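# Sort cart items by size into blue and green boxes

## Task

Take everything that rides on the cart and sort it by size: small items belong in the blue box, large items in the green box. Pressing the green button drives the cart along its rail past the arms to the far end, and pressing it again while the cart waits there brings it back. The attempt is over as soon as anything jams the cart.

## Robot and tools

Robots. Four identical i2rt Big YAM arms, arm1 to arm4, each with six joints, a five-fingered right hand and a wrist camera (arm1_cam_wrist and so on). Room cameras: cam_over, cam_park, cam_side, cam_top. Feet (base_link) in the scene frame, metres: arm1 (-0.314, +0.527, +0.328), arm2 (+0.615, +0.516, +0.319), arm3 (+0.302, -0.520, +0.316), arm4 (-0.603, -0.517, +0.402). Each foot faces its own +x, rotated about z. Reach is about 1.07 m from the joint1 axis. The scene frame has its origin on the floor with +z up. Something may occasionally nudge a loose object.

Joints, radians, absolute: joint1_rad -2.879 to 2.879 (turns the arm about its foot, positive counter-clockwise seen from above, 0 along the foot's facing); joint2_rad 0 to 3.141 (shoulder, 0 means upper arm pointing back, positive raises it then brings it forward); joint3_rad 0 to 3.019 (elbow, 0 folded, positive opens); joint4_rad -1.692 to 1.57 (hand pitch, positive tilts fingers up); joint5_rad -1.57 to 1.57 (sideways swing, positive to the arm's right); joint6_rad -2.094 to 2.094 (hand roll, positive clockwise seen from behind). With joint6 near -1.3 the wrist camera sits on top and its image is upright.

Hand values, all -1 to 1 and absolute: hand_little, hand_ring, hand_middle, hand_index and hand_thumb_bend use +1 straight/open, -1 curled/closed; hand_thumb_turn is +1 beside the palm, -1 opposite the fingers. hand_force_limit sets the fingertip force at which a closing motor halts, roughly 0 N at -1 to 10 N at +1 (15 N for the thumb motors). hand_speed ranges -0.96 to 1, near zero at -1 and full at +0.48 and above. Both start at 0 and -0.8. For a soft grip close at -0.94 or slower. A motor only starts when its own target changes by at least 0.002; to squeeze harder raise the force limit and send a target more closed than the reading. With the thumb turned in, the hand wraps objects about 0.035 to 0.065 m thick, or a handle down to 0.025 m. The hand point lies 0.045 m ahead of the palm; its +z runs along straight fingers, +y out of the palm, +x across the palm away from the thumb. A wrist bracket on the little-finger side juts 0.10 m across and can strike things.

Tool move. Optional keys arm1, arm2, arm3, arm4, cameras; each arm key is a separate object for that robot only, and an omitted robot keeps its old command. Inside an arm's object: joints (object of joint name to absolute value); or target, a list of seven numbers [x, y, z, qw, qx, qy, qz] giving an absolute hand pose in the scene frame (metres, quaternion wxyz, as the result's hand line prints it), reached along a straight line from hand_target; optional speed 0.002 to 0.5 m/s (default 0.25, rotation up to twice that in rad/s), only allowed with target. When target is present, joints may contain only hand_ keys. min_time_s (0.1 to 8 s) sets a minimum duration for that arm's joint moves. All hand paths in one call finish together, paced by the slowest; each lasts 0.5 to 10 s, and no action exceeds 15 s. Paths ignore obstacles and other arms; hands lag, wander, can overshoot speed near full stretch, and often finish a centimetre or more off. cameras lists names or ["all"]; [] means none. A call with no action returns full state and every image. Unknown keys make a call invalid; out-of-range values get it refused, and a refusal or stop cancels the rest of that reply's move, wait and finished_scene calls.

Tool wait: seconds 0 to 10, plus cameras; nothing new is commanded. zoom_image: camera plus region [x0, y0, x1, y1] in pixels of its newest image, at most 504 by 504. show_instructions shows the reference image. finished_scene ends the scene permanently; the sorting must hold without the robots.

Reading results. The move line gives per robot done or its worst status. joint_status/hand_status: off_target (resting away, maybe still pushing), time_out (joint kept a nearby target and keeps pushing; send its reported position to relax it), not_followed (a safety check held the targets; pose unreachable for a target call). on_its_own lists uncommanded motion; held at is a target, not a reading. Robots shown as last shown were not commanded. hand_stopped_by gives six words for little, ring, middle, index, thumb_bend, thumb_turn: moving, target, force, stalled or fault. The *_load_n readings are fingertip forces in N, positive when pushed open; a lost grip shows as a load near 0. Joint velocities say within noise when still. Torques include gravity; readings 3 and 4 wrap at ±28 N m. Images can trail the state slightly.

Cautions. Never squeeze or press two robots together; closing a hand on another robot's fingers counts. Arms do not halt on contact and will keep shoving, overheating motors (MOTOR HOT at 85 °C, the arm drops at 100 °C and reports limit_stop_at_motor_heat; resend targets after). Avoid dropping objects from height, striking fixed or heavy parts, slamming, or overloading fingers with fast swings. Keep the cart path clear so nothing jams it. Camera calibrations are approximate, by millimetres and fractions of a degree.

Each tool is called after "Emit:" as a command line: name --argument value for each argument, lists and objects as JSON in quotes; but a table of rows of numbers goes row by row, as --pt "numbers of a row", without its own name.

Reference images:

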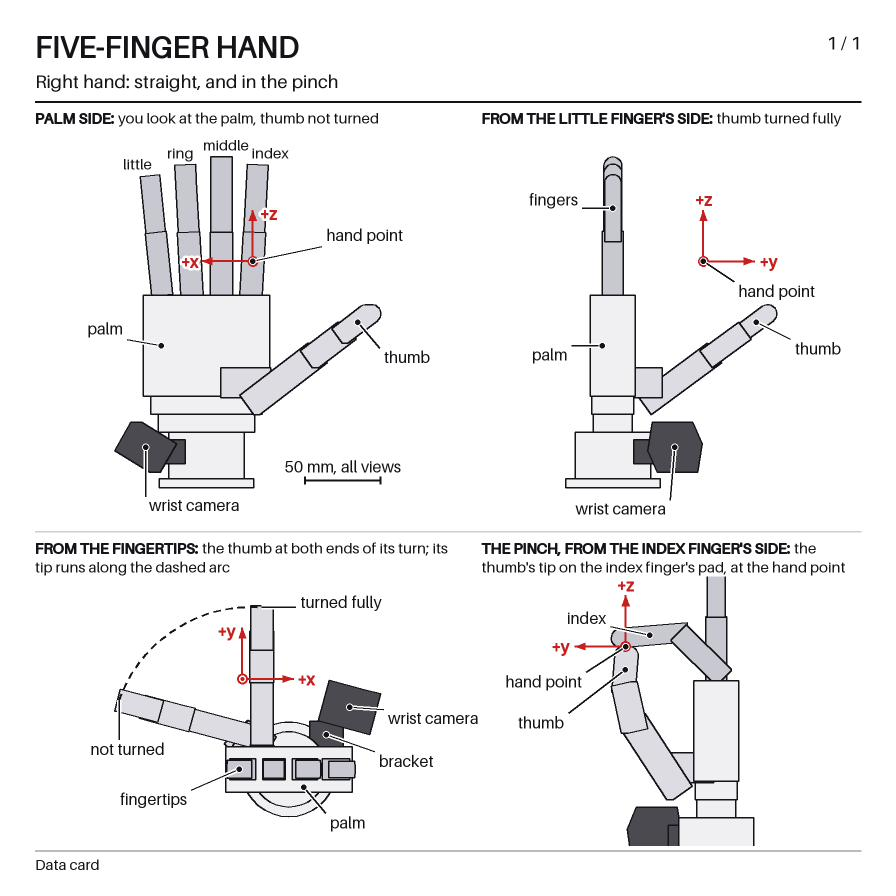

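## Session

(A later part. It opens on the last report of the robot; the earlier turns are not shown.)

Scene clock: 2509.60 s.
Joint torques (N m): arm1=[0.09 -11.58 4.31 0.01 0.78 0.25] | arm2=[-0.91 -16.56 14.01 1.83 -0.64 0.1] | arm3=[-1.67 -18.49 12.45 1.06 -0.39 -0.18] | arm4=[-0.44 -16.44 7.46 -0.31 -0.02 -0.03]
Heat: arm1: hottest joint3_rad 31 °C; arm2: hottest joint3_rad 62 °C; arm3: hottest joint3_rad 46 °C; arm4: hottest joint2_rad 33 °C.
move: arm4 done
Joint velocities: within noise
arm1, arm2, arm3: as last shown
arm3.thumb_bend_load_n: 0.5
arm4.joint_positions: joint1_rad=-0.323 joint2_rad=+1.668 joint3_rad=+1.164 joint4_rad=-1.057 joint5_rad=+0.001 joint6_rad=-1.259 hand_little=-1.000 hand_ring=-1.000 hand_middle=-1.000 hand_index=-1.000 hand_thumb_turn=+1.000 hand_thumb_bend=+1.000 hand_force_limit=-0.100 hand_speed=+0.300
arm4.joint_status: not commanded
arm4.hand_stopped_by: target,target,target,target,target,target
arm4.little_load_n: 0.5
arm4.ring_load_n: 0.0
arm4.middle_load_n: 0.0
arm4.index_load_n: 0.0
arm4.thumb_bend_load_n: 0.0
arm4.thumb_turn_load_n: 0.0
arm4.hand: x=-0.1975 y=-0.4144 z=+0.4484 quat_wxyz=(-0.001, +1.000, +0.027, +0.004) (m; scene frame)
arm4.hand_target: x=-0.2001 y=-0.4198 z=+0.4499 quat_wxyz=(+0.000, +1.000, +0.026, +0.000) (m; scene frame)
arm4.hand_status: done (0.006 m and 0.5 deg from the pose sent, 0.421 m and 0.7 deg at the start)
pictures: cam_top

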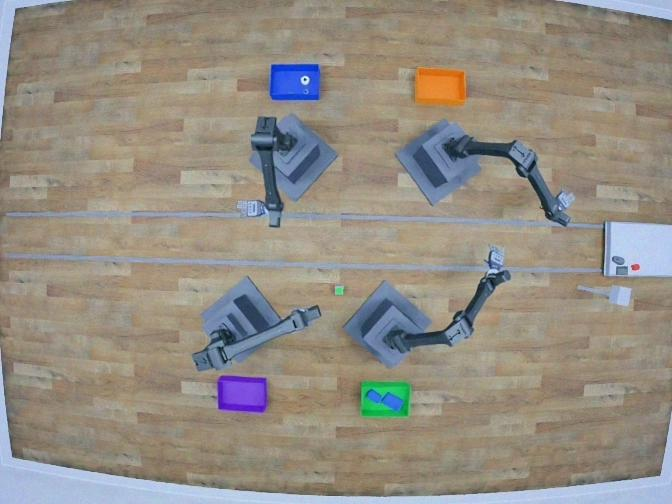

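Emit:
move --arm4 '{"joints": {"joint1_rad": -0.3, "joint2_rad": 0.6, "joint3_rad": 1.413, "joint4_rad": -1.266, "joint5_rad": -0.1, "joint6_rad": -1.25}, "min_time_s": 4}' --arm2 '{"joints": {"joint1_rad": 0.886, "joint2_rad": 0.641, "joint3_rad": 1.333, "joint4_rad": -1.215, "joint5_rad": -0.1, "joint6_rad": -1.13}, "min_time_s": 4}'

Emit:
wait --seconds 9 --cameras '["cam_top"]'

Emit:
zoom_image --camera "cam_top" --region '[560, 210, 672, 290]'

Scene clock: 2531.00 s.
Joint torques (N m): arm1=[0.56 -11.4 4.34 0.23 0.77 0.19] | arm2=[-1.26 1.08 8.12 1.65 0.1 -0.19] | arm3=[-0.38 -18.9 12.33 1.35 -0.45 -0.15] | arm4=[1.38 2.08 12.12 1.16 -0.13 0.11]
Heat: arm1: hottest joint3_rad 31 °C; arm2: hottest joint3_rad 61 °C; arm3: hottest joint3_rad 47 °C; arm4: hottest joint3_rad 33 °C.
move: arm2 done; arm4 done
Joint velocities: within noise
arm1.joint_positions: joint1_rad=-0.908 joint2_rad=+1.607 joint3_rad=+0.742 joint4_rad=-0.598 joint5_rad=+1.137 joint6_rad=+1.468 hand_little=+1.000 hand_ring=+1.000 hand_middle=+0.550 hand_index=+0.550 hand_thumb_turn=-1.000 hand_thumb_bend=+0.600 hand_force_limit=-0.200 hand_speed=+0.000
arm1.joint_status: not commanded
arm1.hand_stopped_by: target,target,target,target,target,target
arm1.little_load_n: 0.0
arm1.ring_load_n: 0.0
arm1.middle_load_n: 0.0
arm1.index_load_n: -0.5
arm1.thumb_bend_load_n: 0.0
arm1.thumb_turn_load_n: 0.0
arm1.hand: x=-0.4835 y=+0.1358 z=+0.3288 quat_wxyz=(+0.380, -0.598, -0.595, +0.379) (m; scene frame)
arm1.hand_target: x=-0.4802 y=+0.1398 z=+0.3300 quat_wxyz=(+0.380, -0.596, -0.596, +0.380) (m; scene frame)
arm1.hand_status: not commanded
arm2.joint_positions: joint1_rad=+0.894 joint2_rad=+0.641 joint3_rad=+1.340 joint4_rad=-1.210 joint5_rad=-0.103 joint6_rad=-1.117 hand_little=+1.000 hand_ring=+1.000 hand_middle=+0.550 hand_index=+0.550 hand_thumb_turn=-1.000 hand_thumb_bend=+0.600 hand_force_limit=-0.200 hand_speed=+0.000
arm2.joint_status: all done
arm2.hand_stopped_by: target,target,target,target,target,target
arm2.little_load_n: 0.0
arm2.ring_load_n: 0.0
arm2.middle_load_n: 0.0
arm2.index_load_n: -0.5
arm2.thumb_bend_load_n: 0.0
arm2.thumb_turn_load_n: 0.0
arm2.hand: x=+0.5862 y=+0.2482 z=+0.7927 quat_wxyz=(+0.231, +0.470, -0.726, +0.445) (m; scene frame)
arm2.hand_target: x=+0.5828 y=+0.2485 z=+0.7884 quat_wxyz=(+0.234, +0.473, -0.729, +0.437) (m; scene frame)
arm2.hand_status: not commanded
arm3: as last shown
arm3.thumb_bend_load_n: 0.0
arm4.joint_positions: joint1_rad=-0.310 joint2_rad=+0.600 joint3_rad=+1.370 joint4_rad=-1.257 joint5_rad=-0.097 joint6_rad=-1.259 hand_little=-1.000 hand_ring=-1.000 hand_middle=-1.000 hand_index=-1.000 hand_thumb_turn=+1.000 hand_thumb_bend=+1.000 hand_force_limit=-0.100 hand_speed=+0.300
arm4.joint_status: all done
arm4.hand_stopped_by: target,target,target,target,target,target
arm4.little_load_n: 0.0
arm4.ring_load_n: 0.0
arm4.middle_load_n: 0.0
arm4.index_load_n: 0.0
arm4.thumb_bend_load_n: 0.0
arm4.thumb_turn_load_n: 0.0
arm4.hand: x=-0.3681 y=-0.4562 z=+0.8975 quat_wxyz=(-0.213, +0.855, +0.053, +0.470) (m; scene frame)
arm4.hand_target: x=-0.3749 y=-0.4553 z=+0.9164 quat_wxyz=(-0.223, +0.846, +0.055, +0.481) (m; scene frame)
arm4.hand_status: not commanded
pictures: none

Scene clock: 2540.00 s.
Joint torques (N m): arm1=[0.38 -11.28 4.42 0.1 0.84 0.19] | arm2=[-1.2 1.03 8.24 1.7 0.11 -0.19] | arm3=[-1.38 -18.2 12.52 1.18 -0.49 -0.16] | arm4=[1.2 1.73 12.08 1.18 -0.13 0.12]
Heat: arm1: hottest joint3_rad 31 °C; arm2: hottest joint3_rad 58 °C; arm3: hottest joint3_rad 48 °C; arm4: hottest joint3_rad 33 °C.
Joint velocities: within noise
arm1.joint_positions: joint1_rad=-0.908 joint2_rad=+1.607 joint3_rad=+0.742 joint4_rad=-0.598 joint5_rad=+1.137 joint6_rad=+1.468 hand_little=+1.000 hand_ring=+1.000 hand_middle=+0.550 hand_index=+0.550 hand_thumb_turn=-1.000 hand_thumb_bend=+0.600 hand_force_limit=-0.200 hand_speed=+0.000
arm1.joint_status: not commanded
arm1.hand_stopped_by: target,target,target,target,target,target
arm1.little_load_n: 0.0
arm1.ring_load_n: 0.0
arm1.middle_load_n: 0.0
arm1.index_load_n: 0.0
arm1.thumb_bend_load_n: 0.0
arm1.thumb_turn_load_n: 0.0
arm1.hand: x=-0.4835 y=+0.1358 z=+0.3288 quat_wxyz=(+0.380, -0.598, -0.595, +0.379) (m; scene frame)
arm1.hand_target: x=-0.4802 y=+0.1398 z=+0.3300 quat_wxyz=(+0.380, -0.596, -0.596, +0.380) (m; scene frame)
arm1.hand_status: not commanded
arm2.joint_positions: joint1_rad=+0.894 joint2_rad=+0.641 joint3_rad=+1.340 joint4_rad=-1.210 joint5_rad=-0.103 joint6_rad=-1.117 hand_little=+1.000 hand_ring=+1.000 hand_middle=+0.550 hand_index=+0.550 hand_thumb_turn=-1.000 hand_thumb_bend=+0.600 hand_force_limit=-0.200 hand_speed=+0.000
arm2.joint_status: all done
arm2.hand_stopped_by: target,target,target,target,target,target
arm2.little_load_n: 0.0
arm2.ring_load_n: 0.0
arm2.middle_load_n: 0.0
arm2.index_load_n: 0.0
arm2.thumb_bend_load_n: 0.0
arm2.thumb_turn_load_n: 0.5
arm2.hand: x=+0.5862 y=+0.2482 z=+0.7927 quat_wxyz=(+0.231, +0.470, -0.726, +0.445) (m; scene frame)
arm2.hand_target: x=+0.5828 y=+0.2485 z=+0.7884 quat_wxyz=(+0.234, +0.473, -0.729, +0.437) (m; scene frame)
arm2.hand_status: not commanded
arm3.joint_positions: joint1_rad=-1.865 joint2_rad=+2.156 joint3_rad=+1.338 joint4_rad=+0.166 joint5_rad=-0.463 joint6_rad=-0.306 hand_little=+1.000 hand_ring=+0.550 hand_middle=+0.550 hand_index=+0.550 hand_thumb_turn=-1.000 hand_thumb_bend=+0.700 hand_force_limit=+0.200 hand_speed=+0.000
arm3.joint_status: not commanded
arm3.hand_stopped_by: target,target,target,target,target,target
arm3.little_load_n: 0.0
arm3.ring_load_n: 0.0
arm3.middle_load_n: 0.0
arm3.index_load_n: 0.0
arm3.thumb_bend_load_n: 0.0
arm3.thumb_turn_load_n: 0.0
arm3.hand: x=+0.8332 y=-0.0502 z=+0.2566 quat_wxyz=(-0.474, +0.854, -0.191, +0.100) (m; scene frame)
arm3.hand_target: x=+0.8493 y=-0.0506 z=+0.2503 quat_wxyz=(-0.473, +0.854, -0.189, +0.105) (m; scene frame)
arm3.hand_status: not commanded
arm4.joint_positions: joint1_rad=-0.310 joint2_rad=+0.600 joint3_rad=+1.370 joint4_rad=-1.257 joint5_rad=-0.097 joint6_rad=-1.259 hand_little=-1.000 hand_ring=-1.000 hand_middle=-1.000 hand_index=-1.000 hand_thumb_turn=+1.000 hand_thumb_bend=+1.000 hand_force_limit=-0.100 hand_speed=+0.300
arm4.joint_status: all done
arm4.hand_stopped_by: target,target,target,target,target,target
arm4.little_load_n: 0.0
arm4.ring_load_n: 0.0
arm4.middle_load_n: 0.0
arm4.index_load_n: 0.0
arm4.thumb_bend_load_n: 0.0
arm4.thumb_turn_load_n: 0.0
arm4.hand: x=-0.3681 y=-0.4562 z=+0.8975 quat_wxyz=(-0.213, +0.855, +0.053, +0.470) (m; scene frame)
arm4.hand_target: x=-0.3749 y=-0.4553 z=+0.9164 quat_wxyz=(-0.223, +0.846, +0.055, +0.481) (m; scene frame)
arm4.hand_status: not commanded
wait: 9.00 s; at rest by 0.27 s
pictures: cam_top

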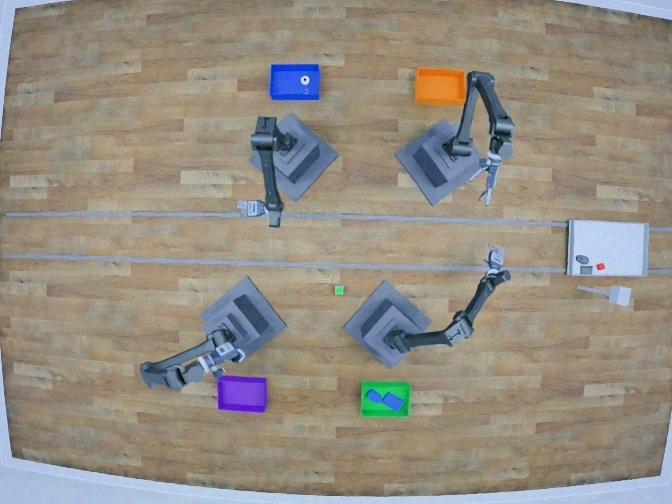

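Scaled by 4.500.

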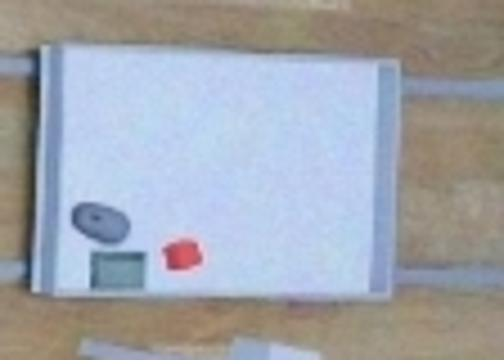

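Emit:
move --arm3 '{"target": [0.81, -0.053, 0.17, 0.47331, -0.85389, 0.1893, -0.10493], "speed": 0.25}' --cameras '["arm3_cam_wrist"]'

Scene clock: 2592.47 s.
Joint torques (N m): arm1=[0.21 -11.69 4.25 -0.05 0.8 0.2] | arm2=[-1.67 1.14 8.27 1.68 0.1 -0.17] | arm3=[0.85 -19.6 8.14 2.28 -0.11 0] | arm4=[1.55 1.61 12.14 1.2 -0.13 0.11]
Heat: arm1: hottest joint3_rad 31 °C; arm2: hottest joint3_rad 48 °C; arm3: hottest joint3_rad 50 °C; arm4: hottest joint3_rad 36 °C.
move: arm3 off_target
Joint velocities: within noise
arm1, arm2, arm4: as last shown
arm3.joint_positions: joint1_rad=-1.858 joint2_rad=+2.279 joint3_rad=+1.272 joint4_rad=+0.362 joint5_rad=-0.445 joint6_rad=-0.306 hand_little=+1.000 hand_ring=+0.550 hand_middle=+0.550 hand_index=+0.550 hand_thumb_turn=-1.000 hand_thumb_bend=+0.700 hand_force_limit=+0.200 hand_speed=+0.000
arm3.joint_status: not commanded
arm3.hand_stopped_by: target,target,target,target,target,target
arm3.little_load_n: 0.0
arm3.ring_load_n: 0.0
arm3.middle_load_n: 0.0
arm3.index_load_n: 0.0
arm3.thumb_bend_load_n: 0.0
arm3.thumb_turn_load_n: 0.0
arm3.hand: x=+0.8143 y=-0.0610 z=+0.1777 quat_wxyz=(-0.472, +0.854, -0.191, +0.107) (m; scene frame)
arm3.hand_target: x=+0.8097 y=-0.0533 z=+0.1701 quat_wxyz=(-0.473, +0.854, -0.189, +0.105) (m; scene frame)
arm3.hand_status: off_target (0.012 m and 0.4 deg from the pose sent, 0.090 m and 0.6 deg at the start)
arm4.little_load_n: 0.5
pictures: arm3_cam_wrist
camera_calibration:
arm3_cam_wrist: T_world_to_cam=[[-0.00497632, -0.568483, -0.82268, 0.116233], [-0.989271, -0.117323, 0.0870555, 0.782825], [-0.146009, 0.814287, -0.561799, 0.385395], [0, 0, 0, 1]] pos_world=[0.831276, -0.155902, 0.243988]

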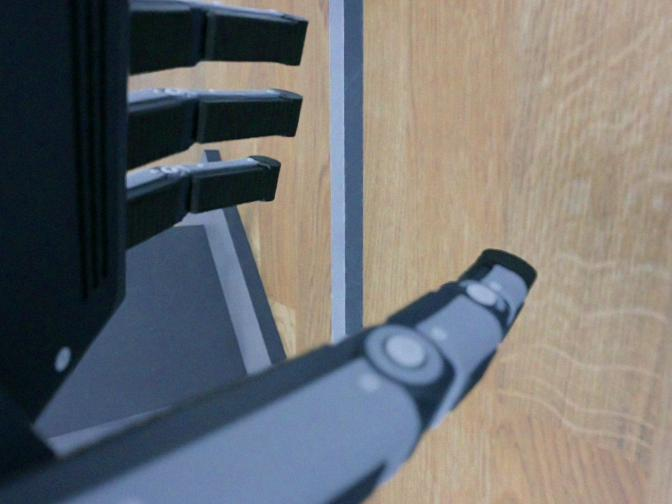

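Emit:
wait --seconds 8 --cameras '["arm3_cam_wrist"]'

Scene clock: 2606.33 s.
Joint torques (N m): arm1=[0.32 -11.58 4.36 0.05 0.82 0.2] | arm2=[-1.44 0.79 8.28 1.73 0.12 -0.16] | arm3=[1.03 -19.55 7.98 2.06 -0.12 0.05] | arm4=[1.32 1.79 12.07 1.2 -0.14 0.12]
Heat: arm1: hottest joint3_rad 31 °C; arm2: hottest joint3_rad 47 °C; arm3: hottest joint3_rad 49 °C; arm4: hottest joint3_rad 37 °C.
Joint velocities: within noise
arm1.joint_positions: joint1_rad=-0.908 joint2_rad=+1.607 joint3_rad=+0.742 joint4_rad=-0.598 joint5_rad=+1.137 joint6_rad=+1.468 hand_little=+1.000 hand_ring=+1.000 hand_middle=+0.550 hand_index=+0.550 hand_thumb_turn=-1.000 hand_thumb_bend=+0.600 hand_force_limit=-0.200 hand_speed=+0.000
arm1.joint_status: not commanded
arm1.hand_stopped_by: target,target,target,target,target,target
arm1.little_load_n: 0.0
arm1.ring_load_n: -0.5
arm1.middle_load_n: 0.0
arm1.index_load_n: 0.0
arm1.thumb_bend_load_n: 0.0
arm1.thumb_turn_load_n: 0.0
arm1.hand: x=-0.4835 y=+0.1358 z=+0.3288 quat_wxyz=(+0.380, -0.598, -0.595, +0.379) (m; scene frame)
arm1.hand_target: x=-0.4802 y=+0.1398 z=+0.3300 quat_wxyz=(+0.380, -0.596, -0.596, +0.380) (m; scene frame)
arm1.hand_status: not commanded
arm2.joint_positions: joint1_rad=+0.894 joint2_rad=+0.641 joint3_rad=+1.340 joint4_rad=-1.210 joint5_rad=-0.103 joint6_rad=-1.117 hand_little=+1.000 hand_ring=+1.000 hand_middle=+0.550 hand_index=+0.550 hand_thumb_turn=-1.000 hand_thumb_bend=+0.600 hand_force_limit=-0.200 hand_speed=+0.000
arm2.joint_status: not commanded
arm2.hand_stopped_by: target,target,target,target,target,target
arm2.little_load_n: 0.0
arm2.ring_load_n: 0.0
arm2.middle_load_n: 0.0
arm2.index_load_n: 0.0
arm2.thumb_bend_load_n: 0.0
arm2.thumb_turn_load_n: 0.0
arm2.hand: x=+0.5862 y=+0.2482 z=+0.7927 quat_wxyz=(+0.231, +0.470, -0.726, +0.445) (m; scene frame)
arm2.hand_target: x=+0.5828 y=+0.2485 z=+0.7884 quat_wxyz=(+0.234, +0.473, -0.729, +0.437) (m; scene frame)
arm2.hand_status: not commanded
arm3.joint_positions: joint1_rad=-1.858 joint2_rad=+2.279 joint3_rad=+1.272 joint4_rad=+0.362 joint5_rad=-0.445 joint6_rad=-0.306 hand_little=+1.000 hand_ring=+0.550 hand_middle=+0.550 hand_index=+0.550 hand_thumb_turn=-1.000 hand_thumb_bend=+0.700 hand_force_limit=+0.200 hand_speed=+0.000
arm3.joint_status: not commanded
arm3.hand_stopped_by: target,target,target,target,target,target
arm3.little_load_n: 0.0
arm3.ring_load_n: 0.0
arm3.middle_load_n: 0.0
arm3.index_load_n: 0.0
arm3.thumb_bend_load_n: 0.0
arm3.thumb_turn_load_n: 0.0
arm3.hand: x=+0.8143 y=-0.0610 z=+0.1777 quat_wxyz=(-0.472, +0.854, -0.191, +0.107) (m; scene frame)
arm3.hand_target: x=+0.8097 y=-0.0533 z=+0.1701 quat_wxyz=(-0.473, +0.854, -0.189, +0.105) (m; scene frame)
arm3.hand_status: off_target (0.012 m and 0.4 deg from the pose sent, 0.090 m and 0.6 deg at the start)
arm4.joint_positions: joint1_rad=-0.310 joint2_rad=+0.600 joint3_rad=+1.370 joint4_rad=-1.257 joint5_rad=-0.097 joint6_rad=-1.259 hand_little=-1.000 hand_ring=-1.000 hand_middle=-1.000 hand_index=-1.000 hand_thumb_turn=+1.000 hand_thumb_bend=+1.000 hand_force_limit=-0.100 hand_speed=+0.300
arm4.joint_status: not commanded
arm4.hand_stopped_by: target,target,target,target,target,target
arm4.little_load_n: 0.0
arm4.ring_load_n: 0.0
arm4.middle_load_n: 0.0
arm4.index_load_n: 0.0
arm4.thumb_bend_load_n: 0.0
arm4.thumb_turn_load_n: 0.0
arm4.hand: x=-0.3681 y=-0.4562 z=+0.8975 quat_wxyz=(-0.213, +0.855, +0.053, +0.470) (m; scene frame)
arm4.hand_target: x=-0.3749 y=-0.4553 z=+0.9164 quat_wxyz=(-0.223, +0.846, +0.055, +0.481) (m; scene frame)
arm4.hand_status: not commanded
wait: 8.00 s; at rest from the start
pictures: arm3_cam_wrist
camera_calibration:
arm3_cam_wrist: T_world_to_cam=[[-0.00497632, -0.568483, -0.82268, 0.116233], [-0.989271, -0.117323, 0.0870555, 0.782825], [-0.146009, 0.814287, -0.561799, 0.385395], [0, 0, 0, 1]] pos_world=[0.831276, -0.155902, 0.243988]

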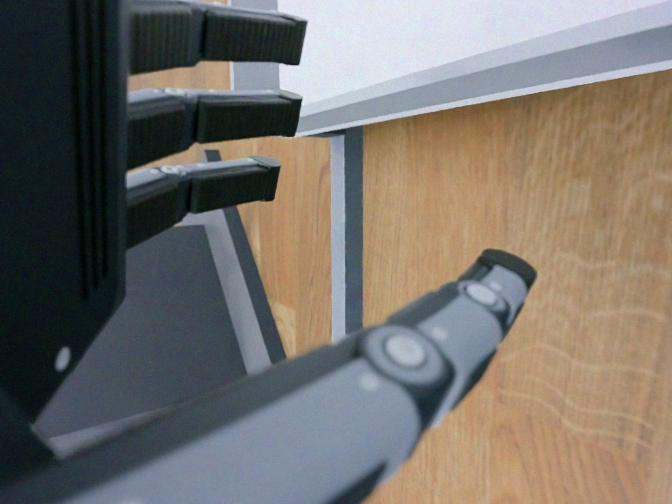

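Emit:
wait --seconds 0.5 --cameras '["arm3_cam_wrist"]'

Scene clock: 2612.43 s.
Joint torques (N m): arm1=[0.73 -11.63 4.4 0.18 0.79 0.21] | arm2=[-1.38 1.03 8.23 1.68 0.1 -0.18] | arm3=[0.5 -19.9 7.87 2.33 -0.1 0.02] | arm4=[1.32 2.02 12.01 1.16 -0.14 0.11]
Heat: arm1: hottest joint3_rad 31 °C; arm2: hottest joint3_rad 47 °C; arm3: hottest joint3_rad 49 °C; arm4: hottest joint3_rad 37 °C.
Joint velocities: within noise
arm1.joint_positions: joint1_rad=-0.908 joint2_rad=+1.607 joint3_rad=+0.742 joint4_rad=-0.598 joint5_rad=+1.137 joint6_rad=+1.468 hand_little=+1.000 hand_ring=+1.000 hand_middle=+0.550 hand_index=+0.550 hand_thumb_turn=-1.000 hand_thumb_bend=+0.600 hand_force_limit=-0.200 hand_speed=+0.000
arm1.joint_status: not commanded
arm1.hand_stopped_by: target,target,target,target,target,target
arm1.little_load_n: 0.0
arm1.ring_load_n: -0.5
arm1.middle_load_n: 0.0
arm1.index_load_n: -0.5
arm1.thumb_bend_load_n: 0.0
arm1.thumb_turn_load_n: 0.0
arm1.hand: x=-0.4835 y=+0.1358 z=+0.3288 quat_wxyz=(+0.380, -0.598, -0.595, +0.379) (m; scene frame)
arm1.hand_target: x=-0.4802 y=+0.1398 z=+0.3300 quat_wxyz=(+0.380, -0.596, -0.596, +0.380) (m; scene frame)
arm1.hand_status: not commanded
arm2.joint_positions: joint1_rad=+0.894 joint2_rad=+0.641 joint3_rad=+1.340 joint4_rad=-1.210 joint5_rad=-0.103 joint6_rad=-1.117 hand_little=+1.000 hand_ring=+1.000 hand_middle=+0.550 hand_index=+0.550 hand_thumb_turn=-1.000 hand_thumb_bend=+0.600 hand_force_limit=-0.200 hand_speed=+0.000
arm2.joint_status: not commanded
arm2.hand_stopped_by: target,target,target,target,target,target
arm2.little_load_n: -0.5
arm2.ring_load_n: 0.0
arm2.middle_load_n: 0.0
arm2.index_load_n: 0.0
arm2.thumb_bend_load_n: 0.5
arm2.thumb_turn_load_n: 0.0
arm2.hand: x=+0.5862 y=+0.2482 z=+0.7927 quat_wxyz=(+0.231, +0.470, -0.726, +0.445) (m; scene frame)
arm2.hand_target: x=+0.5828 y=+0.2485 z=+0.7884 quat_wxyz=(+0.234, +0.473, -0.729, +0.437) (m; scene frame)
arm2.hand_status: not commanded
arm3.joint_positions: joint1_rad=-1.858 joint2_rad=+2.279 joint3_rad=+1.272 joint4_rad=+0.362 joint5_rad=-0.445 joint6_rad=-0.306 hand_little=+1.000 hand_ring=+0.550 hand_middle=+0.550 hand_index=+0.550 hand_thumb_turn=-1.000 hand_thumb_bend=+0.700 hand_force_limit=+0.200 hand_speed=+0.000
arm3.joint_status: not commanded
arm3.hand_stopped_by: target,target,target,target,target,target
arm3.little_load_n: -0.5
arm3.ring_load_n: 0.0
arm3.middle_load_n: 0.0
arm3.index_load_n: 0.0
arm3.thumb_bend_load_n: 0.0
arm3.thumb_turn_load_n: 0.0
arm3.hand: x=+0.8143 y=-0.0610 z=+0.1777 quat_wxyz=(-0.472, +0.854, -0.191, +0.107) (m; scene frame)
arm3.hand_target: x=+0.8097 y=-0.0533 z=+0.1701 quat_wxyz=(-0.473, +0.854, -0.189, +0.105) (m; scene frame)
arm3.hand_status: off_target (0.012 m and 0.4 deg from the pose sent, 0.090 m and 0.6 deg at the start)
arm4.joint_positions: joint1_rad=-0.310 joint2_rad=+0.600 joint3_rad=+1.370 joint4_rad=-1.257 joint5_rad=-0.097 joint6_rad=-1.259 hand_little=-1.000 hand_ring=-1.000 hand_middle=-1.000 hand_index=-1.000 hand_thumb_turn=+1.000 hand_thumb_bend=+1.000 hand_force_limit=-0.100 hand_speed=+0.300
arm4.joint_status: not commanded
arm4.hand_stopped_by: target,target,target,target,target,target
arm4.little_load_n: 0.0
arm4.ring_load_n: 0.0
arm4.middle_load_n: 0.0
arm4.index_load_n: 0.0
arm4.thumb_bend_load_n: 0.0
arm4.thumb_turn_load_n: 0.0
arm4.hand: x=-0.3681 y=-0.4562 z=+0.8975 quat_wxyz=(-0.213, +0.855, +0.053, +0.470) (m; scene frame)
arm4.hand_target: x=-0.3749 y=-0.4553 z=+0.9164 quat_wxyz=(-0.223, +0.846, +0.055, +0.481) (m; scene frame)
arm4.hand_status: not commanded
wait: 0.50 s; at rest from the start
pictures: arm3_cam_wrist
camera_calibration:
arm3_cam_wrist: T_world_to_cam=[[-0.00497632, -0.568483, -0.82268, 0.116233], [-0.989271, -0.117323, 0.0870555, 0.782825], [-0.146009, 0.814287, -0.561799, 0.385395], [0, 0, 0, 1]] pos_world=[0.831276, -0.155902, 0.243988]

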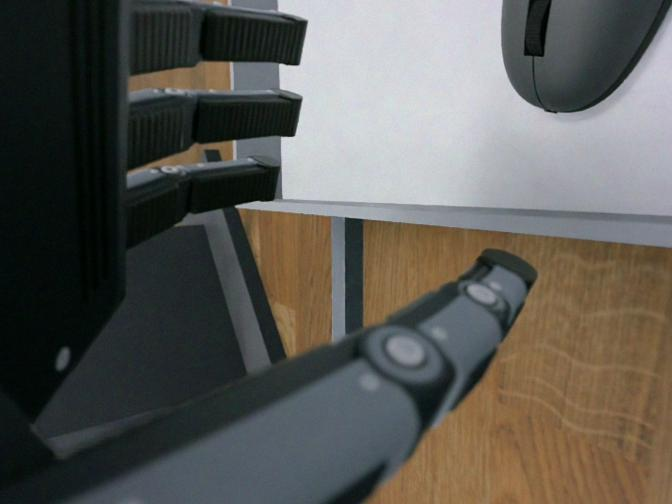

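Emit:
move --arm3 '{"target": [0.595, -0.067, 0.15, 0.47331, -0.85389, 0.1893, -0.10493], "speed": 0.35}' --cameras '["arm3_cam_wrist"]'

Scene clock: 2623.00 s.
Joint torques (N m): arm1=[0.32 -11.75 4.25 -0.03 0.79 0.22] | arm2=[-1.38 0.91 8.2 1.73 0.11 -0.16] | arm3=[0.85 -18.02 3.06 2.41 0.05 0.13] | arm4=[1.2 2.14 12.12 1.17 -0.14 0.11]
Heat: arm1: hottest joint3_rad 31 °C; arm2: hottest joint3_rad 46 °C; arm3: hottest joint3_rad 48 °C; arm4: hottest joint3_rad 37 °C.
move: arm3 off_target
Joint velocities: within noise
arm1, arm2, arm4: as last shown
arm1.ring_load_n: 0.0
arm2.little_load_n: 0.0
arm2.thumb_bend_load_n: 0.0
arm3.joint_positions: joint1_rad=-1.580 joint2_rad=+2.206 joint3_rad=+0.772 joint4_rad=+0.818 joint5_rad=-0.222 joint6_rad=-0.147 hand_little=+1.000 hand_ring=+0.550 hand_middle=+0.550 hand_index=+0.550 hand_thumb_turn=-1.000 hand_thumb_bend=+0.700 hand_force_limit=+0.200 hand_speed=+0.000
arm3.joint_status: not commanded
arm3.hand_stopped_by: target,target,target,target,target,target
arm3.little_load_n: 0.0
arm3.ring_load_n: -0.5
arm3.middle_load_n: 0.0
arm3.index_load_n: 0.0
arm3.thumb_bend_load_n: 0.0
arm3.thumb_turn_load_n: 0.0
arm3.hand: x=+0.5948 y=-0.0732 z=+0.1386 quat_wxyz=(-0.462, +0.861, -0.188, +0.102) (m; scene frame)
arm3.hand_target: x=+0.5950 y=-0.0671 z=+0.1497 quat_wxyz=(-0.473, +0.854, -0.189, +0.105) (m; scene frame)
arm3.hand_status: off_target (0.013 m and 1.5 deg from the pose sent, 0.221 m and 0.4 deg at the start)
arm4.ring_load_n: -0.5
pictures: arm3_cam_wrist
camera_calibration:
arm3_cam_wrist: T_world_to_cam=[[-0.00783462, -0.586736, -0.809741, 0.0745993], [-0.987021, -0.125354, 0.100381, 0.563911], [-0.160402, 0.800017, -0.578138, 0.351158], [0, 0, 0, 1]] pos_world=[0.613503, -0.166474, 0.206818]

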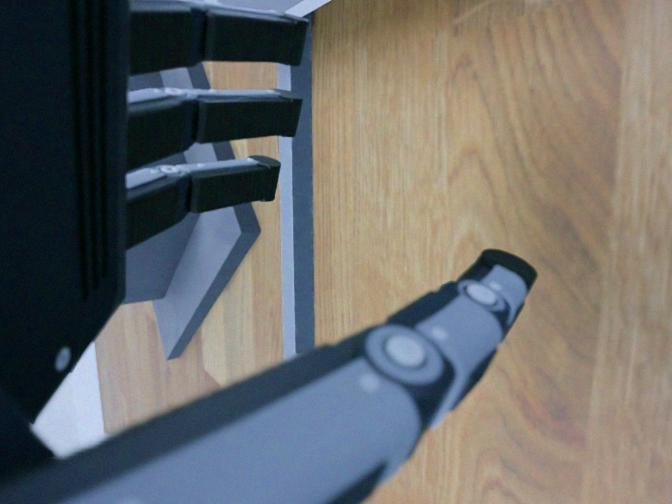

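Emit:
move --arm3 '{"target": [0.64, -0.07, 0.14, 0.47331, -0.85389, 0.1893, -0.10493], "speed": 0.2}'

Scene clock: 2630.47 s.
Joint torques (N m): arm1=[0.09 -10.75 4.25 0.05 0.82 0.21] | arm2=[-1.32 1.32 8.14 1.62 0.13 -0.14] | arm3=[-0.44 -14.62 5.9 1.51 -0.32 -0.12] | arm4=[1.14 1.9 12.1 1.18 -0.13 0.11]
Heat: arm1: hottest joint3_rad 31 °C; arm2: hottest joint3_rad 46 °C; arm3: hottest joint3_rad 47 °C; arm4: hottest joint3_rad 37 °C.
move: arm3 off_target
Joint velocities: within noise
arm1, arm2, arm4: as last shown
arm1.middle_load_n: -0.5
arm1.index_load_n: 0.0
arm3.joint_positions: joint1_rad=-1.651 joint2_rad=+2.206 joint3_rad=+0.833 joint4_rad=+0.786 joint5_rad=-0.283 joint6_rad=-0.167 hand_little=+1.000 hand_ring=+0.550 hand_middle=+0.550 hand_index=+0.550 hand_thumb_turn=-1.000 hand_thumb_bend=+0.700 hand_force_limit=+0.200 hand_speed=+0.000
arm3.joint_status: not commanded
arm3.hand_stopped_by: target,target,target,target,target,target
arm3.little_load_n: 0.0
arm3.ring_load_n: 0.0
arm3.middle_load_n: 0.0
arm3.index_load_n: 0.0
arm3.thumb_bend_load_n: 0.0
arm3.thumb_turn_load_n: 0.0
arm3.hand: x=+0.6360 y=-0.0701 z=+0.1500 quat_wxyz=(-0.479, +0.850, -0.192, +0.105) (m; scene frame)
arm3.hand_target: x=+0.6397 y=-0.0702 z=+0.1402 quat_wxyz=(-0.473, +0.854, -0.189, +0.105) (m; scene frame)
arm3.hand_status: off_target (0.011 m and 0.8 deg from the pose sent, 0.045 m and 1.5 deg at the start)
pictures: none

Emit:
move --arm3 '{"target": [0.642, -0.074, 0.067, 0.47331, -0.85389, 0.1893, -0.10493], "speed": 0.06}'

Emit:
move --arm3 '{"target": [0.595, -0.074, 0.066, 0.47331, -0.85389, 0.1893, -0.10493], "speed": 0.0094, "joints": {"hand_speed": -0.82, "hand_force_limit": 0, "hand_index": 0, "hand_middle": 0, "hand_ring": 0, "hand_thumb_bend": 0.1}}' --cameras '["arm3_cam_wrist"]'

Scene clock: 2636.70 s.
Joint torques (N m): arm1=[0.38 -11.63 4.31 0.13 0.81 0.21] | arm2=[-1.38 1.08 8.18 1.74 0.11 -0.14] | arm3=[-0.67 -14.45 4.79 2.04 -0.09 -0.13] | arm4=[1.44 2.02 12.04 1.25 -0.15 0.12]
Heat: arm1: hottest joint3_rad 31 °C; arm2: hottest joint3_rad 46 °C; arm3: hottest joint3_rad 46 °C; arm4: hottest joint3_rad 37 °C.
move: arm3 off_target
Joint velocities: within noise
arm1, arm2, arm4: as last shown
arm1.middle_load_n: 0.0
arm2.thumb_turn_load_n: 0.5
arm3.joint_positions: joint1_rad=-1.652 joint2_rad=+2.400 joint3_rad=+0.910 joint4_rad=+0.900 joint5_rad=-0.296 joint6_rad=-0.172 hand_little=+1.000 hand_ring=+0.550 hand_middle=+0.550 hand_index=+0.550 hand_thumb_turn=-1.000 hand_thumb_bend=+0.700 hand_force_limit=+0.200 hand_speed=+0.000
arm3.joint_status: not commanded
arm3.hand_stopped_by: target,target,target,target,target,target
arm3.little_load_n: 0.0
arm3.ring_load_n: 0.0
arm3.middle_load_n: 0.0
arm3.index_load_n: 0.0
arm3.thumb_bend_load_n: 0.0
arm3.thumb_turn_load_n: 1.5
arm3.hand: x=+0.6361 y=-0.0683 z=+0.0849 quat_wxyz=(-0.479, +0.851, -0.188, +0.100) (m; scene frame)
arm3.hand_target: x=+0.6413 y=-0.0746 z=+0.0676 quat_wxyz=(-0.473, +0.854, -0.189, +0.105) (m; scene frame)
arm3.hand_status: off_target (0.020 m and 0.9 deg from the pose sent, 0.083 m and 0.8 deg at the start)
arm4.ring_load_n: 0.0
pictures: none

Scene clock: 2642.13 s.
Joint torques (N m): arm1=[0.56 -11.4 4.29 0.02 0.77 0.22] | arm2=[-1.32 1.2 8.14 1.72 0.11 -0.17] | arm3=[0.15 -13.98 1.66 2.14 0.24 0] | arm4=[1.38 2.02 12.07 1.21 -0.13 0.12]
Heat: arm1: hottest joint3_rad 31 °C; arm2: hottest joint3_rad 45 °C; arm3: hottest joint3_rad 46 °C; arm4: hottest joint3_rad 38 °C.
move: arm3 off_target
Joint velocities: within noise
arm1, arm2, arm4: as last shown
arm2.thumb_turn_load_n: 0.0
arm3.joint_positions: joint1_rad=-1.593 joint2_rad=+2.409 joint3_rad=+0.857 joint4_rad=+0.995 joint5_rad=-0.235 joint6_rad=-0.146 hand_little=+1.000 hand_ring=+0.304 hand_middle=+0.254 hand_index=+0.170 hand_thumb_turn=-1.000 hand_thumb_bend=+0.553 hand_force_limit=+0.000 hand_speed=-0.820
arm3.joint_status: hand_ring off_target (ended at +0.304, target +0.000); hand_middle off_target (ended at +0.254, target +0.000); hand_index off_target (ended at +0.170, target +0.000); hand_thumb_bend off_target (ended at +0.553, target +0.100); the others done
arm3.hand_stopped_by: target,force,force,force,force,target
arm3.little_load_n: 0.0
arm3.ring_load_n: 2.0
arm3.middle_load_n: 6.0
arm3.index_load_n: 5.5
arm3.thumb_bend_load_n: 13.0
arm3.thumb_turn_load_n: 2.0
arm3.hand: x=+0.6084 y=-0.0645 z=+0.0850 quat_wxyz=(-0.487, +0.847, -0.184, +0.112) (m; scene frame)
arm3.hand_target: x=+0.5949 y=-0.0745 z=+0.0668 quat_wxyz=(-0.473, +0.854, -0.189, +0.105) (m; scene frame)
arm3.hand_status: off_target (0.025 m and 2.0 deg from the pose sent, 0.046 m and 0.9 deg at the start)
pictures: arm3_cam_wrist
camera_calibration:
arm3_cam_wrist: T_world_to_cam=[[0.0170999, -0.544982, -0.838273, 0.0264016], [-0.990016, -0.126547, 0.0620761, 0.588885], [-0.139911, 0.828843, -0.541705, 0.301579], [0, 0, 0, 1]] pos_world=[0.624749, -0.161052, 0.148943]

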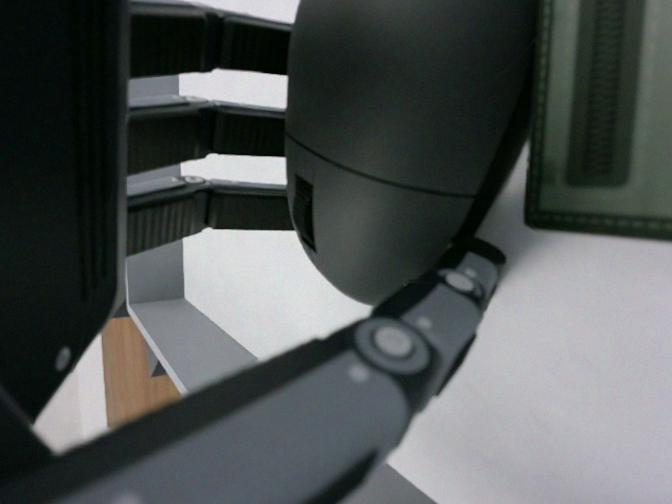

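Emit:
move --arm3 '{"target": [0.57, -0.07, 0.14, 0.47331, -0.85389, 0.1893, -0.10493], "speed": 0.07}'

Emit:
move --arm3 '{"target": [0.54, -0.07, 0.3, 0.47331, -0.85389, 0.1893, -0.10493], "speed": 0.15}' --cameras '["arm3_cam_wrist"]'

Scene clock: 2646.90 s.
Joint torques (N m): arm1=[0.67 -11.28 4.37 0.01 0.77 0.22] | arm2=[-1.26 0.56 8.28 1.68 0.12 -0.15] | arm3=[0.67 -17.9 2.48 1.47 0.04 0.1] | arm4=[1.32 2.08 12.05 1.14 -0.15 0.13]
Heat: arm1: hottest joint3_rad 31 °C; arm2: hottest joint3_rad 45 °C; arm3: hottest joint3_rad 45 °C; arm4: hottest joint3_rad 38 °C.
move: arm3 off_target
Joint velocities: within noise
arm1, arm2, arm4: as last shown
arm3.joint_positions: joint1_rad=-1.543 joint2_rad=+2.237 joint3_rad=+0.730 joint4_rad=+0.910 joint5_rad=-0.185 joint6_rad=-0.122 hand_little=+1.000 hand_ring=+0.304 hand_middle=+0.254 hand_index=+0.170 hand_thumb_turn=-1.000 hand_thumb_bend=+0.553 hand_force_limit=+0.000 hand_speed=-0.820
arm3.joint_status: not commanded
arm3.hand_stopped_by: target,force,force,force,force,target
arm3.little_load_n: 0.0
arm3.ring_load_n: 1.0
arm3.middle_load_n: 5.5
arm3.index_load_n: 4.0
arm3.thumb_bend_load_n: 10.0
arm3.thumb_turn_load_n: 1.5
arm3.hand: x=+0.5739 y=-0.0768 z=+0.1296 quat_wxyz=(-0.467, +0.857, -0.190, +0.107) (m; scene frame)
arm3.hand_target: x=+0.5700 y=-0.0700 z=+0.1398 quat_wxyz=(-0.473, +0.854, -0.189, +0.105) (m; scene frame)
arm3.hand_status: off_target (0.013 m and 0.8 deg from the pose sent, 0.067 m and 2.0 deg at the start)
pictures: none

Scene clock: 2648.80 s.
Joint torques (N m): arm1=[0.38 -11.52 4.36 0.14 0.77 0.24] | arm2=[-1.44 1.38 8.28 1.68 0.12 -0.16] | arm3=[0.44 -13.45 6.82 1.66 0.08 0.07] | arm4=[1.32 1.9 12.11 1.16 -0.13 0.12]
Heat: arm1: hottest joint3_rad 31 °C; arm2: hottest joint3_rad 45 °C; arm3: hottest joint3_rad 45 °C; arm4: hottest joint3_rad 38 °C.
move: arm3 done
Joint velocities: within noise
arm1, arm2, arm4: as last shown
arm2.thumb_turn_load_n: 0.5
arm3.joint_positions: joint1_rad=-1.482 joint2_rad=+1.678 joint3_rad=+0.629 joint4_rad=+0.463 joint5_rad=-0.135 joint6_rad=-0.088 hand_little=+1.000 hand_ring=+0.304 hand_middle=+0.254 hand_index=+0.170 hand_thumb_turn=-1.000 hand_thumb_bend=+0.553 hand_force_limit=+0.000 hand_speed=-0.820
arm3.joint_status: not commanded
arm3.hand_stopped_by: target,force,force,force,force,target
arm3.little_load_n: 0.0
arm3.ring_load_n: 1.0
arm3.middle_load_n: 5.0
arm3.index_load_n: 4.0
arm3.thumb_bend_load_n: 10.0
arm3.thumb_turn_load_n: 1.5
arm3.hand: x=+0.5454 y=-0.0744 z=+0.2939 quat_wxyz=(-0.469, +0.856, -0.189, +0.108) (m; scene frame)
arm3.hand_target: x=+0.5400 y=-0.0700 z=+0.3000 quat_wxyz=(-0.473, +0.854, -0.189, +0.105) (m; scene frame)
arm3.hand_status: done (0.009 m and 0.7 deg from the pose sent, 0.174 m and 0.8 deg at the start)
pictures: arm3_cam_wrist
camera_calibration:
arm3_cam_wrist: T_world_to_cam=[[-0.00192159, -0.57508, -0.818095, 0.199398], [-0.989062, -0.119567, 0.0863726, 0.505172], [-0.147488, 0.809312, -0.56856, 0.424759], [0, 0, 0, 1]] pos_world=[0.562676, -0.168692, 0.360995]

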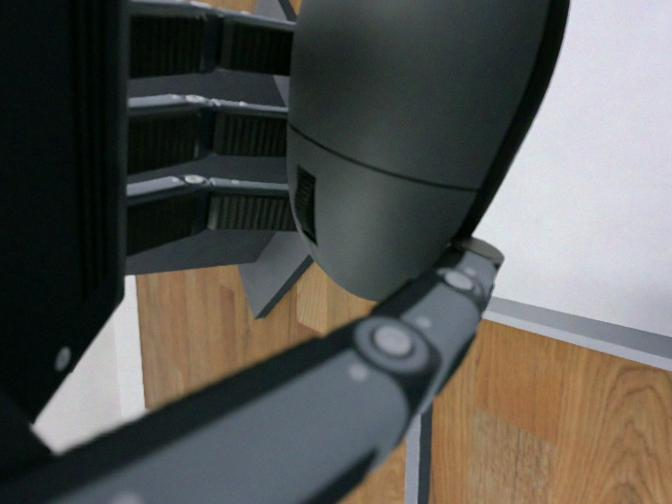

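Emit:
move --arm3 '{"joints": {"joint1_rad": 2.2, "joint2_rad": 0.969, "joint3_rad": 0.379, "joint4_rad": 0.074, "joint5_rad": 0, "joint6_rad": 0}, "min_time_s": 4}'

Emit:
move --arm3 '{"target": [0.33, -0.985, 0.16, -0.009, 0.015, 0.866, -0.5], "speed": 0.25}' --cameras '["arm3_cam_wrist"]'

Emit:
move --arm3 '{"joints": {"hand_speed": 0, "hand_index": 0.6, "hand_middle": 0.6, "hand_ring": 0.6, "hand_thumb_bend": 0.9}}'

Emit:
move --arm3 '{"target": [0.3, -0.92, 0.36, -0.009, 0.015, 0.866, -0.5], "speed": 0.35}' --cameras '["cam_top", "cam_over"]'

Emit:
zoom_image --camera "cam_top" --region '[350, 370, 420, 425]'

Scene clock: 2662.67 s.
Joint torques (N m): arm1=[0.21 -11.63 4.23 -0.08 0.79 0.2] | arm2=[-1.03 0.97 8.12 1.81 0.12 -0.14] | arm3=[1.44 -4.95 9.5 1.44 0.12 0.11] | arm4=[1.55 2.08 12.04 1.18 -0.13 0.12]
Heat: arm1: hottest joint3_rad 31 °C; arm2: hottest joint3_rad 45 °C; arm3: hottest joint3_rad 45 °C; arm4: hottest joint3_rad 38 °C.
move: arm3 done
Joint velocities: within noise
arm1, arm2, arm4: as last shown
arm2.thumb_turn_load_n: 0.0
arm3.joint_positions: joint1_rad=+2.188 joint2_rad=+0.986 joint3_rad=+0.382 joint4_rad=+0.079 joint5_rad=-0.004 joint6_rad=-0.013 hand_little=+1.000 hand_ring=+0.304 hand_middle=+0.254 hand_index=+0.170 hand_thumb_turn=-1.000 hand_thumb_bend=+0.553 hand_force_limit=+0.000 hand_speed=-0.820
arm3.joint_status: all done
arm3.hand_stopped_by: target,force,force,force,force,target
arm3.little_load_n: 0.0
arm3.ring_load_n: 1.0
arm3.middle_load_n: 5.5
arm3.index_load_n: 3.5
arm3.thumb_bend_load_n: 10.5
arm3.thumb_turn_load_n: 1.5
arm3.hand: x=+0.3034 y=-0.9070 z=+0.3925 quat_wxyz=(-0.014, +0.028, +0.868, -0.495) (m; scene frame)
arm3.hand_target: x=+0.3082 y=-0.9061 z=+0.3965 quat_wxyz=(-0.009, +0.029, +0.866, -0.499) (m; scene frame)
arm3.hand_status: not commanded
pictures: none

Scene clock: 2664.67 s.
Joint torques (N m): arm1=[0.91 -11.4 4.31 0.16 0.79 0.21] | arm2=[-1.26 1.14 8.25 1.65 0.11 -0.14] | arm3=[2.32 -11.52 2.77 2.61 0.18 0.05] | arm4=[1.49 1.61 12.12 1.14 -0.13 0.11]
Heat: arm1: hottest joint3_rad 31 °C; arm2: hottest joint3_rad 45 °C; arm3: hottest joint3_rad 45 °C; arm4: hottest joint3_rad 38 °C.
move: arm3 done
Joint velocities: within noise
arm1.joint_positions: joint1_rad=-0.908 joint2_rad=+1.607 joint3_rad=+0.742 joint4_rad=-0.598 joint5_rad=+1.137 joint6_rad=+1.468 hand_little=+1.000 hand_ring=+1.000 hand_middle=+0.550 hand_index=+0.550 hand_thumb_turn=-1.000 hand_thumb_bend=+0.600 hand_force_limit=-0.200 hand_speed=+0.000
arm1.joint_status: not commanded
arm1.hand_stopped_by: target,target,target,target,target,target
arm1.little_load_n: 0.0
arm1.ring_load_n: 0.0
arm1.middle_load_n: 0.0
arm1.index_load_n: 0.0
arm1.thumb_bend_load_n: 0.0
arm1.thumb_turn_load_n: 0.0
arm1.hand: x=-0.4835 y=+0.1358 z=+0.3288 quat_wxyz=(+0.380, -0.598, -0.595, +0.379) (m; scene frame)
arm1.hand_target: x=-0.4802 y=+0.1398 z=+0.3300 quat_wxyz=(+0.380, -0.596, -0.596, +0.380) (m; scene frame)
arm1.hand_status: not commanded
arm2.joint_positions: joint1_rad=+0.894 joint2_rad=+0.641 joint3_rad=+1.340 joint4_rad=-1.210 joint5_rad=-0.103 joint6_rad=-1.117 hand_little=+1.000 hand_ring=+1.000 hand_middle=+0.550 hand_index=+0.550 hand_thumb_turn=-1.000 hand_thumb_bend=+0.600 hand_force_limit=-0.200 hand_speed=+0.000
arm2.joint_status: not commanded
arm2.hand_stopped_by: target,target,target,target,target,target
arm2.little_load_n: 0.0
arm2.ring_load_n: 0.0
arm2.middle_load_n: 0.0
arm2.index_load_n: -0.5
arm2.thumb_bend_load_n: -0.5
arm2.thumb_turn_load_n: 0.5
arm2.hand: x=+0.5862 y=+0.2482 z=+0.7927 quat_wxyz=(+0.231, +0.470, -0.726, +0.445) (m; scene frame)
arm2.hand_target: x=+0.5828 y=+0.2485 z=+0.7884 quat_wxyz=(+0.234, +0.473, -0.729, +0.437) (m; scene frame)
arm2.hand_status: not commanded
arm3.joint_positions: joint1_rad=+2.253 joint2_rad=+2.114 joint3_rad=+0.498 joint4_rad=+1.089 joint5_rad=+0.040 joint6_rad=-0.004 hand_little=+1.000 hand_ring=+0.304 hand_middle=+0.254 hand_index=+0.170 hand_thumb_turn=-1.000 hand_thumb_bend=+0.553 hand_force_limit=+0.000 hand_speed=-0.820
arm3.joint_status: not commanded
arm3.hand_stopped_by: target,force,force,force,force,target
arm3.little_load_n: -0.5
arm3.ring_load_n: 0.5
arm3.middle_load_n: 5.0
arm3.index_load_n: 4.0
arm3.thumb_bend_load_n: 10.5
arm3.thumb_turn_load_n: 1.5
arm3.hand: x=+0.3234 y=-0.9796 z=+0.1626 quat_wxyz=(-0.014, +0.014, +0.869, -0.494) (m; scene frame)
arm3.hand_target: x=+0.3300 y=-0.9848 z=+0.1601 quat_wxyz=(-0.009, +0.015, +0.866, -0.500) (m; scene frame)
arm3.hand_status: done (0.009 m and 0.9 deg from the pose sent, 0.247 m and 1.7 deg at the start)
arm4.joint_positions: joint1_rad=-0.310 joint2_rad=+0.600 joint3_rad=+1.370 joint4_rad=-1.257 joint5_rad=-0.097 joint6_rad=-1.259 hand_little=-1.000 hand_ring=-1.000 hand_middle=-1.000 hand_index=-1.000 hand_thumb_turn=+1.000 hand_thumb_bend=+1.000 hand_force_limit=-0.100 hand_speed=+0.300
arm4.joint_status: not commanded
arm4.hand_stopped_by: target,target,target,target,target,target
arm4.little_load_n: 0.0
arm4.ring_load_n: -0.5
arm4.middle_load_n: 0.0
arm4.index_load_n: 0.0
arm4.thumb_bend_load_n: 0.0
arm4.thumb_turn_load_n: 0.0
arm4.hand: x=-0.3681 y=-0.4562 z=+0.8975 quat_wxyz=(-0.213, +0.855, +0.053, +0.470) (m; scene frame)
arm4.hand_target: x=-0.3749 y=-0.4553 z=+0.9164 quat_wxyz=(-0.223, +0.846, +0.055, +0.481) (m; scene frame)
arm4.hand_status: not commanded
pictures: arm3_cam_wrist
camera_calibration:
arm3_cam_wrist: T_world_to_cam=[[-0.225912, 0.505009, -0.833024, 0.703836], [0.864245, 0.498479, 0.0678161, 0.197746], [0.449493, -0.704617, -0.549064, -0.629336], [0, 0, 0, 1]] pos_world=[0.270986, -0.897456, 0.227357]

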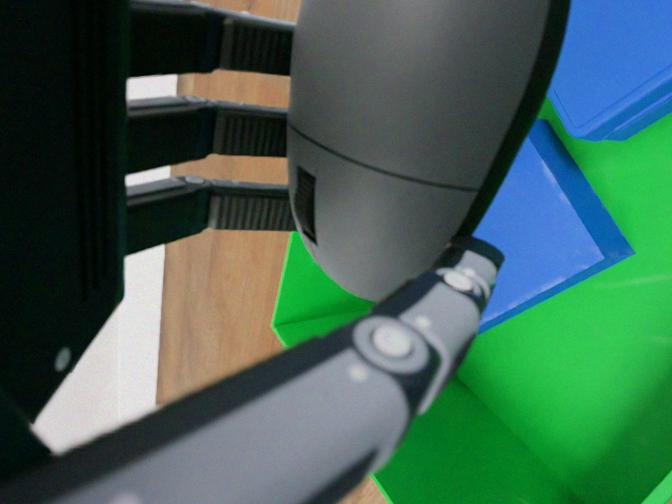

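Scene clock: 2665.40 s.
Joint torques (N m): arm1=[0.32 -11.93 4.21 -0.03 0.87 0.21] | arm2=[-1.08 1.26 8.2 1.73 0.13 -0.16] | arm3=[0.85 -10.93 2.67 2.17 0.09 0.04] | arm4=[1.44 1.73 12.08 1.1 -0.13 0.11]
Heat: arm1: hottest joint3_rad 31 °C; arm2: hottest joint3_rad 45 °C; arm3: hottest joint3_rad 45 °C; arm4: hottest joint3_rad 38 °C.
move: arm3 done
Joint velocities: within noise
arm1, arm2, arm4: as last shown
arm2.index_load_n: 0.0
arm2.thumb_bend_load_n: 0.0
arm2.thumb_turn_load_n: 0.0
arm3.joint_positions: joint1_rad=+2.254 joint2_rad=+2.114 joint3_rad=+0.500 joint4_rad=+1.093 joint5_rad=+0.041 joint6_rad=-0.004 hand_little=+1.000 hand_ring=+0.600 hand_middle=+0.600 hand_index=+0.600 hand_thumb_turn=-1.000 hand_thumb_bend=+0.900 hand_force_limit=+0.000 hand_speed=+0.000
arm3.joint_status: all done
arm3.hand_stopped_by: target,target,target,target,target,target
arm3.little_load_n: 0.0
arm3.ring_load_n: 0.0
arm3.middle_load_n: -0.5
arm3.index_load_n: 0.0
arm3.thumb_bend_load_n: 0.0
arm3.thumb_turn_load_n: 0.0
arm3.hand: x=+0.3235 y=-0.9815 z=+0.1638 quat_wxyz=(-0.014, +0.014, +0.867, -0.497) (m; scene frame)
arm3.hand_target: x=+0.3300 y=-0.9849 z=+0.1602 quat_wxyz=(-0.009, +0.015, +0.866, -0.500) (m; scene frame)
arm3.hand_status: not commanded
arm4.ring_load_n: 0.0
arm4.middle_load_n: 0.5
pictures: none

Scene clock: 2667.20 s.
Joint torques (N m): arm1=[0.15 -11.46 4.44 0.05 0.79 0.21] | arm2=[-1.03 0.5 8.21 1.73 0.11 -0.16] | arm3=[-0.62 -6.01 12.19 1.39 -0.19 -0.16] | arm4=[1.26 1.67 12.05 1.24 -0.12 0.12]
Heat: arm1: hottest joint3_rad 31 °C; arm2: hottest joint3_rad 45 °C; arm3: hottest joint3_rad 45 °C; arm4: hottest joint3_rad 38 °C.
move: arm3 off_target
Joint velocities: within noise
arm1, arm2, arm4: as last shown
arm1.thumb_bend_load_n: -0.5
arm2.thumb_turn_load_n: 0.5
arm3.joint_positions: joint1_rad=+2.178 joint2_rad=+1.148 joint3_rad=+0.312 joint4_rad=+0.279 joint5_rad=-0.043 joint6_rad=-0.028 hand_little=+1.000 hand_ring=+0.600 hand_middle=+0.600 hand_index=+0.600 hand_thumb_turn=-1.000 hand_thumb_bend=+0.900 hand_force_limit=+0.000 hand_speed=+0.000
arm3.joint_status: not commanded
arm3.hand_stopped_by: target,target,target,target,target,target
arm3.little_load_n: 0.0
arm3.ring_load_n: 0.0
arm3.middle_load_n: 0.0
arm3.index_load_n: 0.0
arm3.thumb_bend_load_n: 0.0
arm3.thumb_turn_load_n: 0.0
arm3.hand: x=+0.3074 y=-0.9006 z=+0.3402 quat_wxyz=(-0.002, +0.017, +0.876, -0.482) (m; scene frame)
arm3.hand_target: x=+0.3000 y=-0.9191 z=+0.3605 quat_wxyz=(-0.009, +0.015, +0.866, -0.500) (m; scene frame)
arm3.hand_status: off_target (0.029 m and 2.5 deg from the pose sent, 0.207 m and 0.7 deg at the start)
arm4.middle_load_n: 0.0
pictures: cam_over, cam_top

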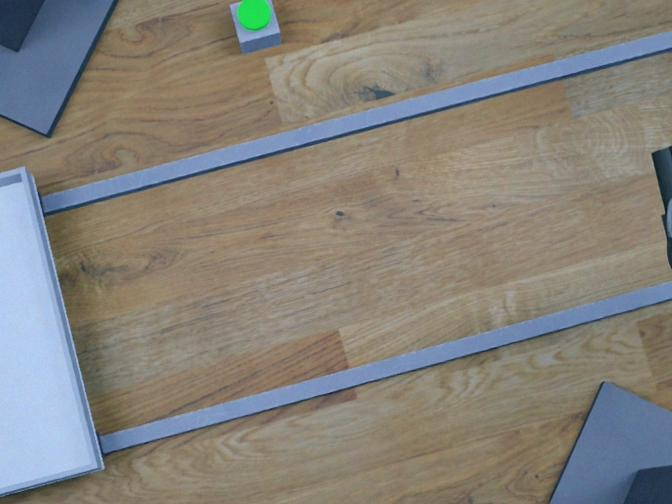

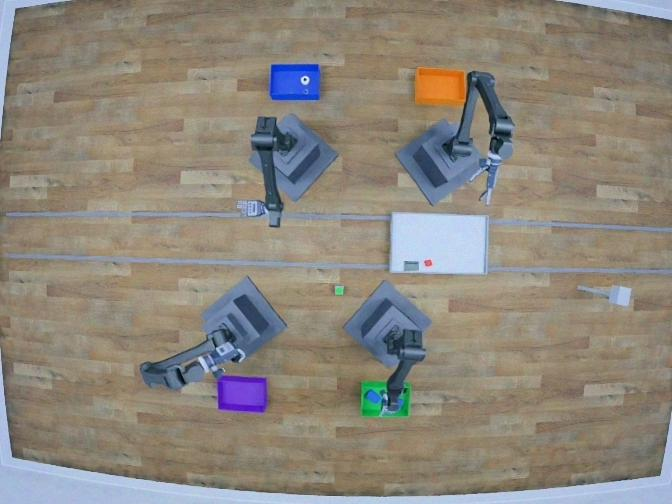

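Scaled by 7.200.

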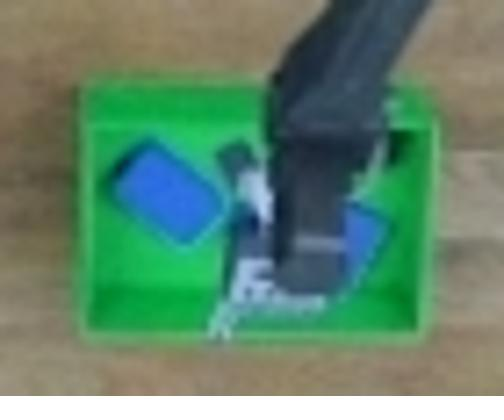

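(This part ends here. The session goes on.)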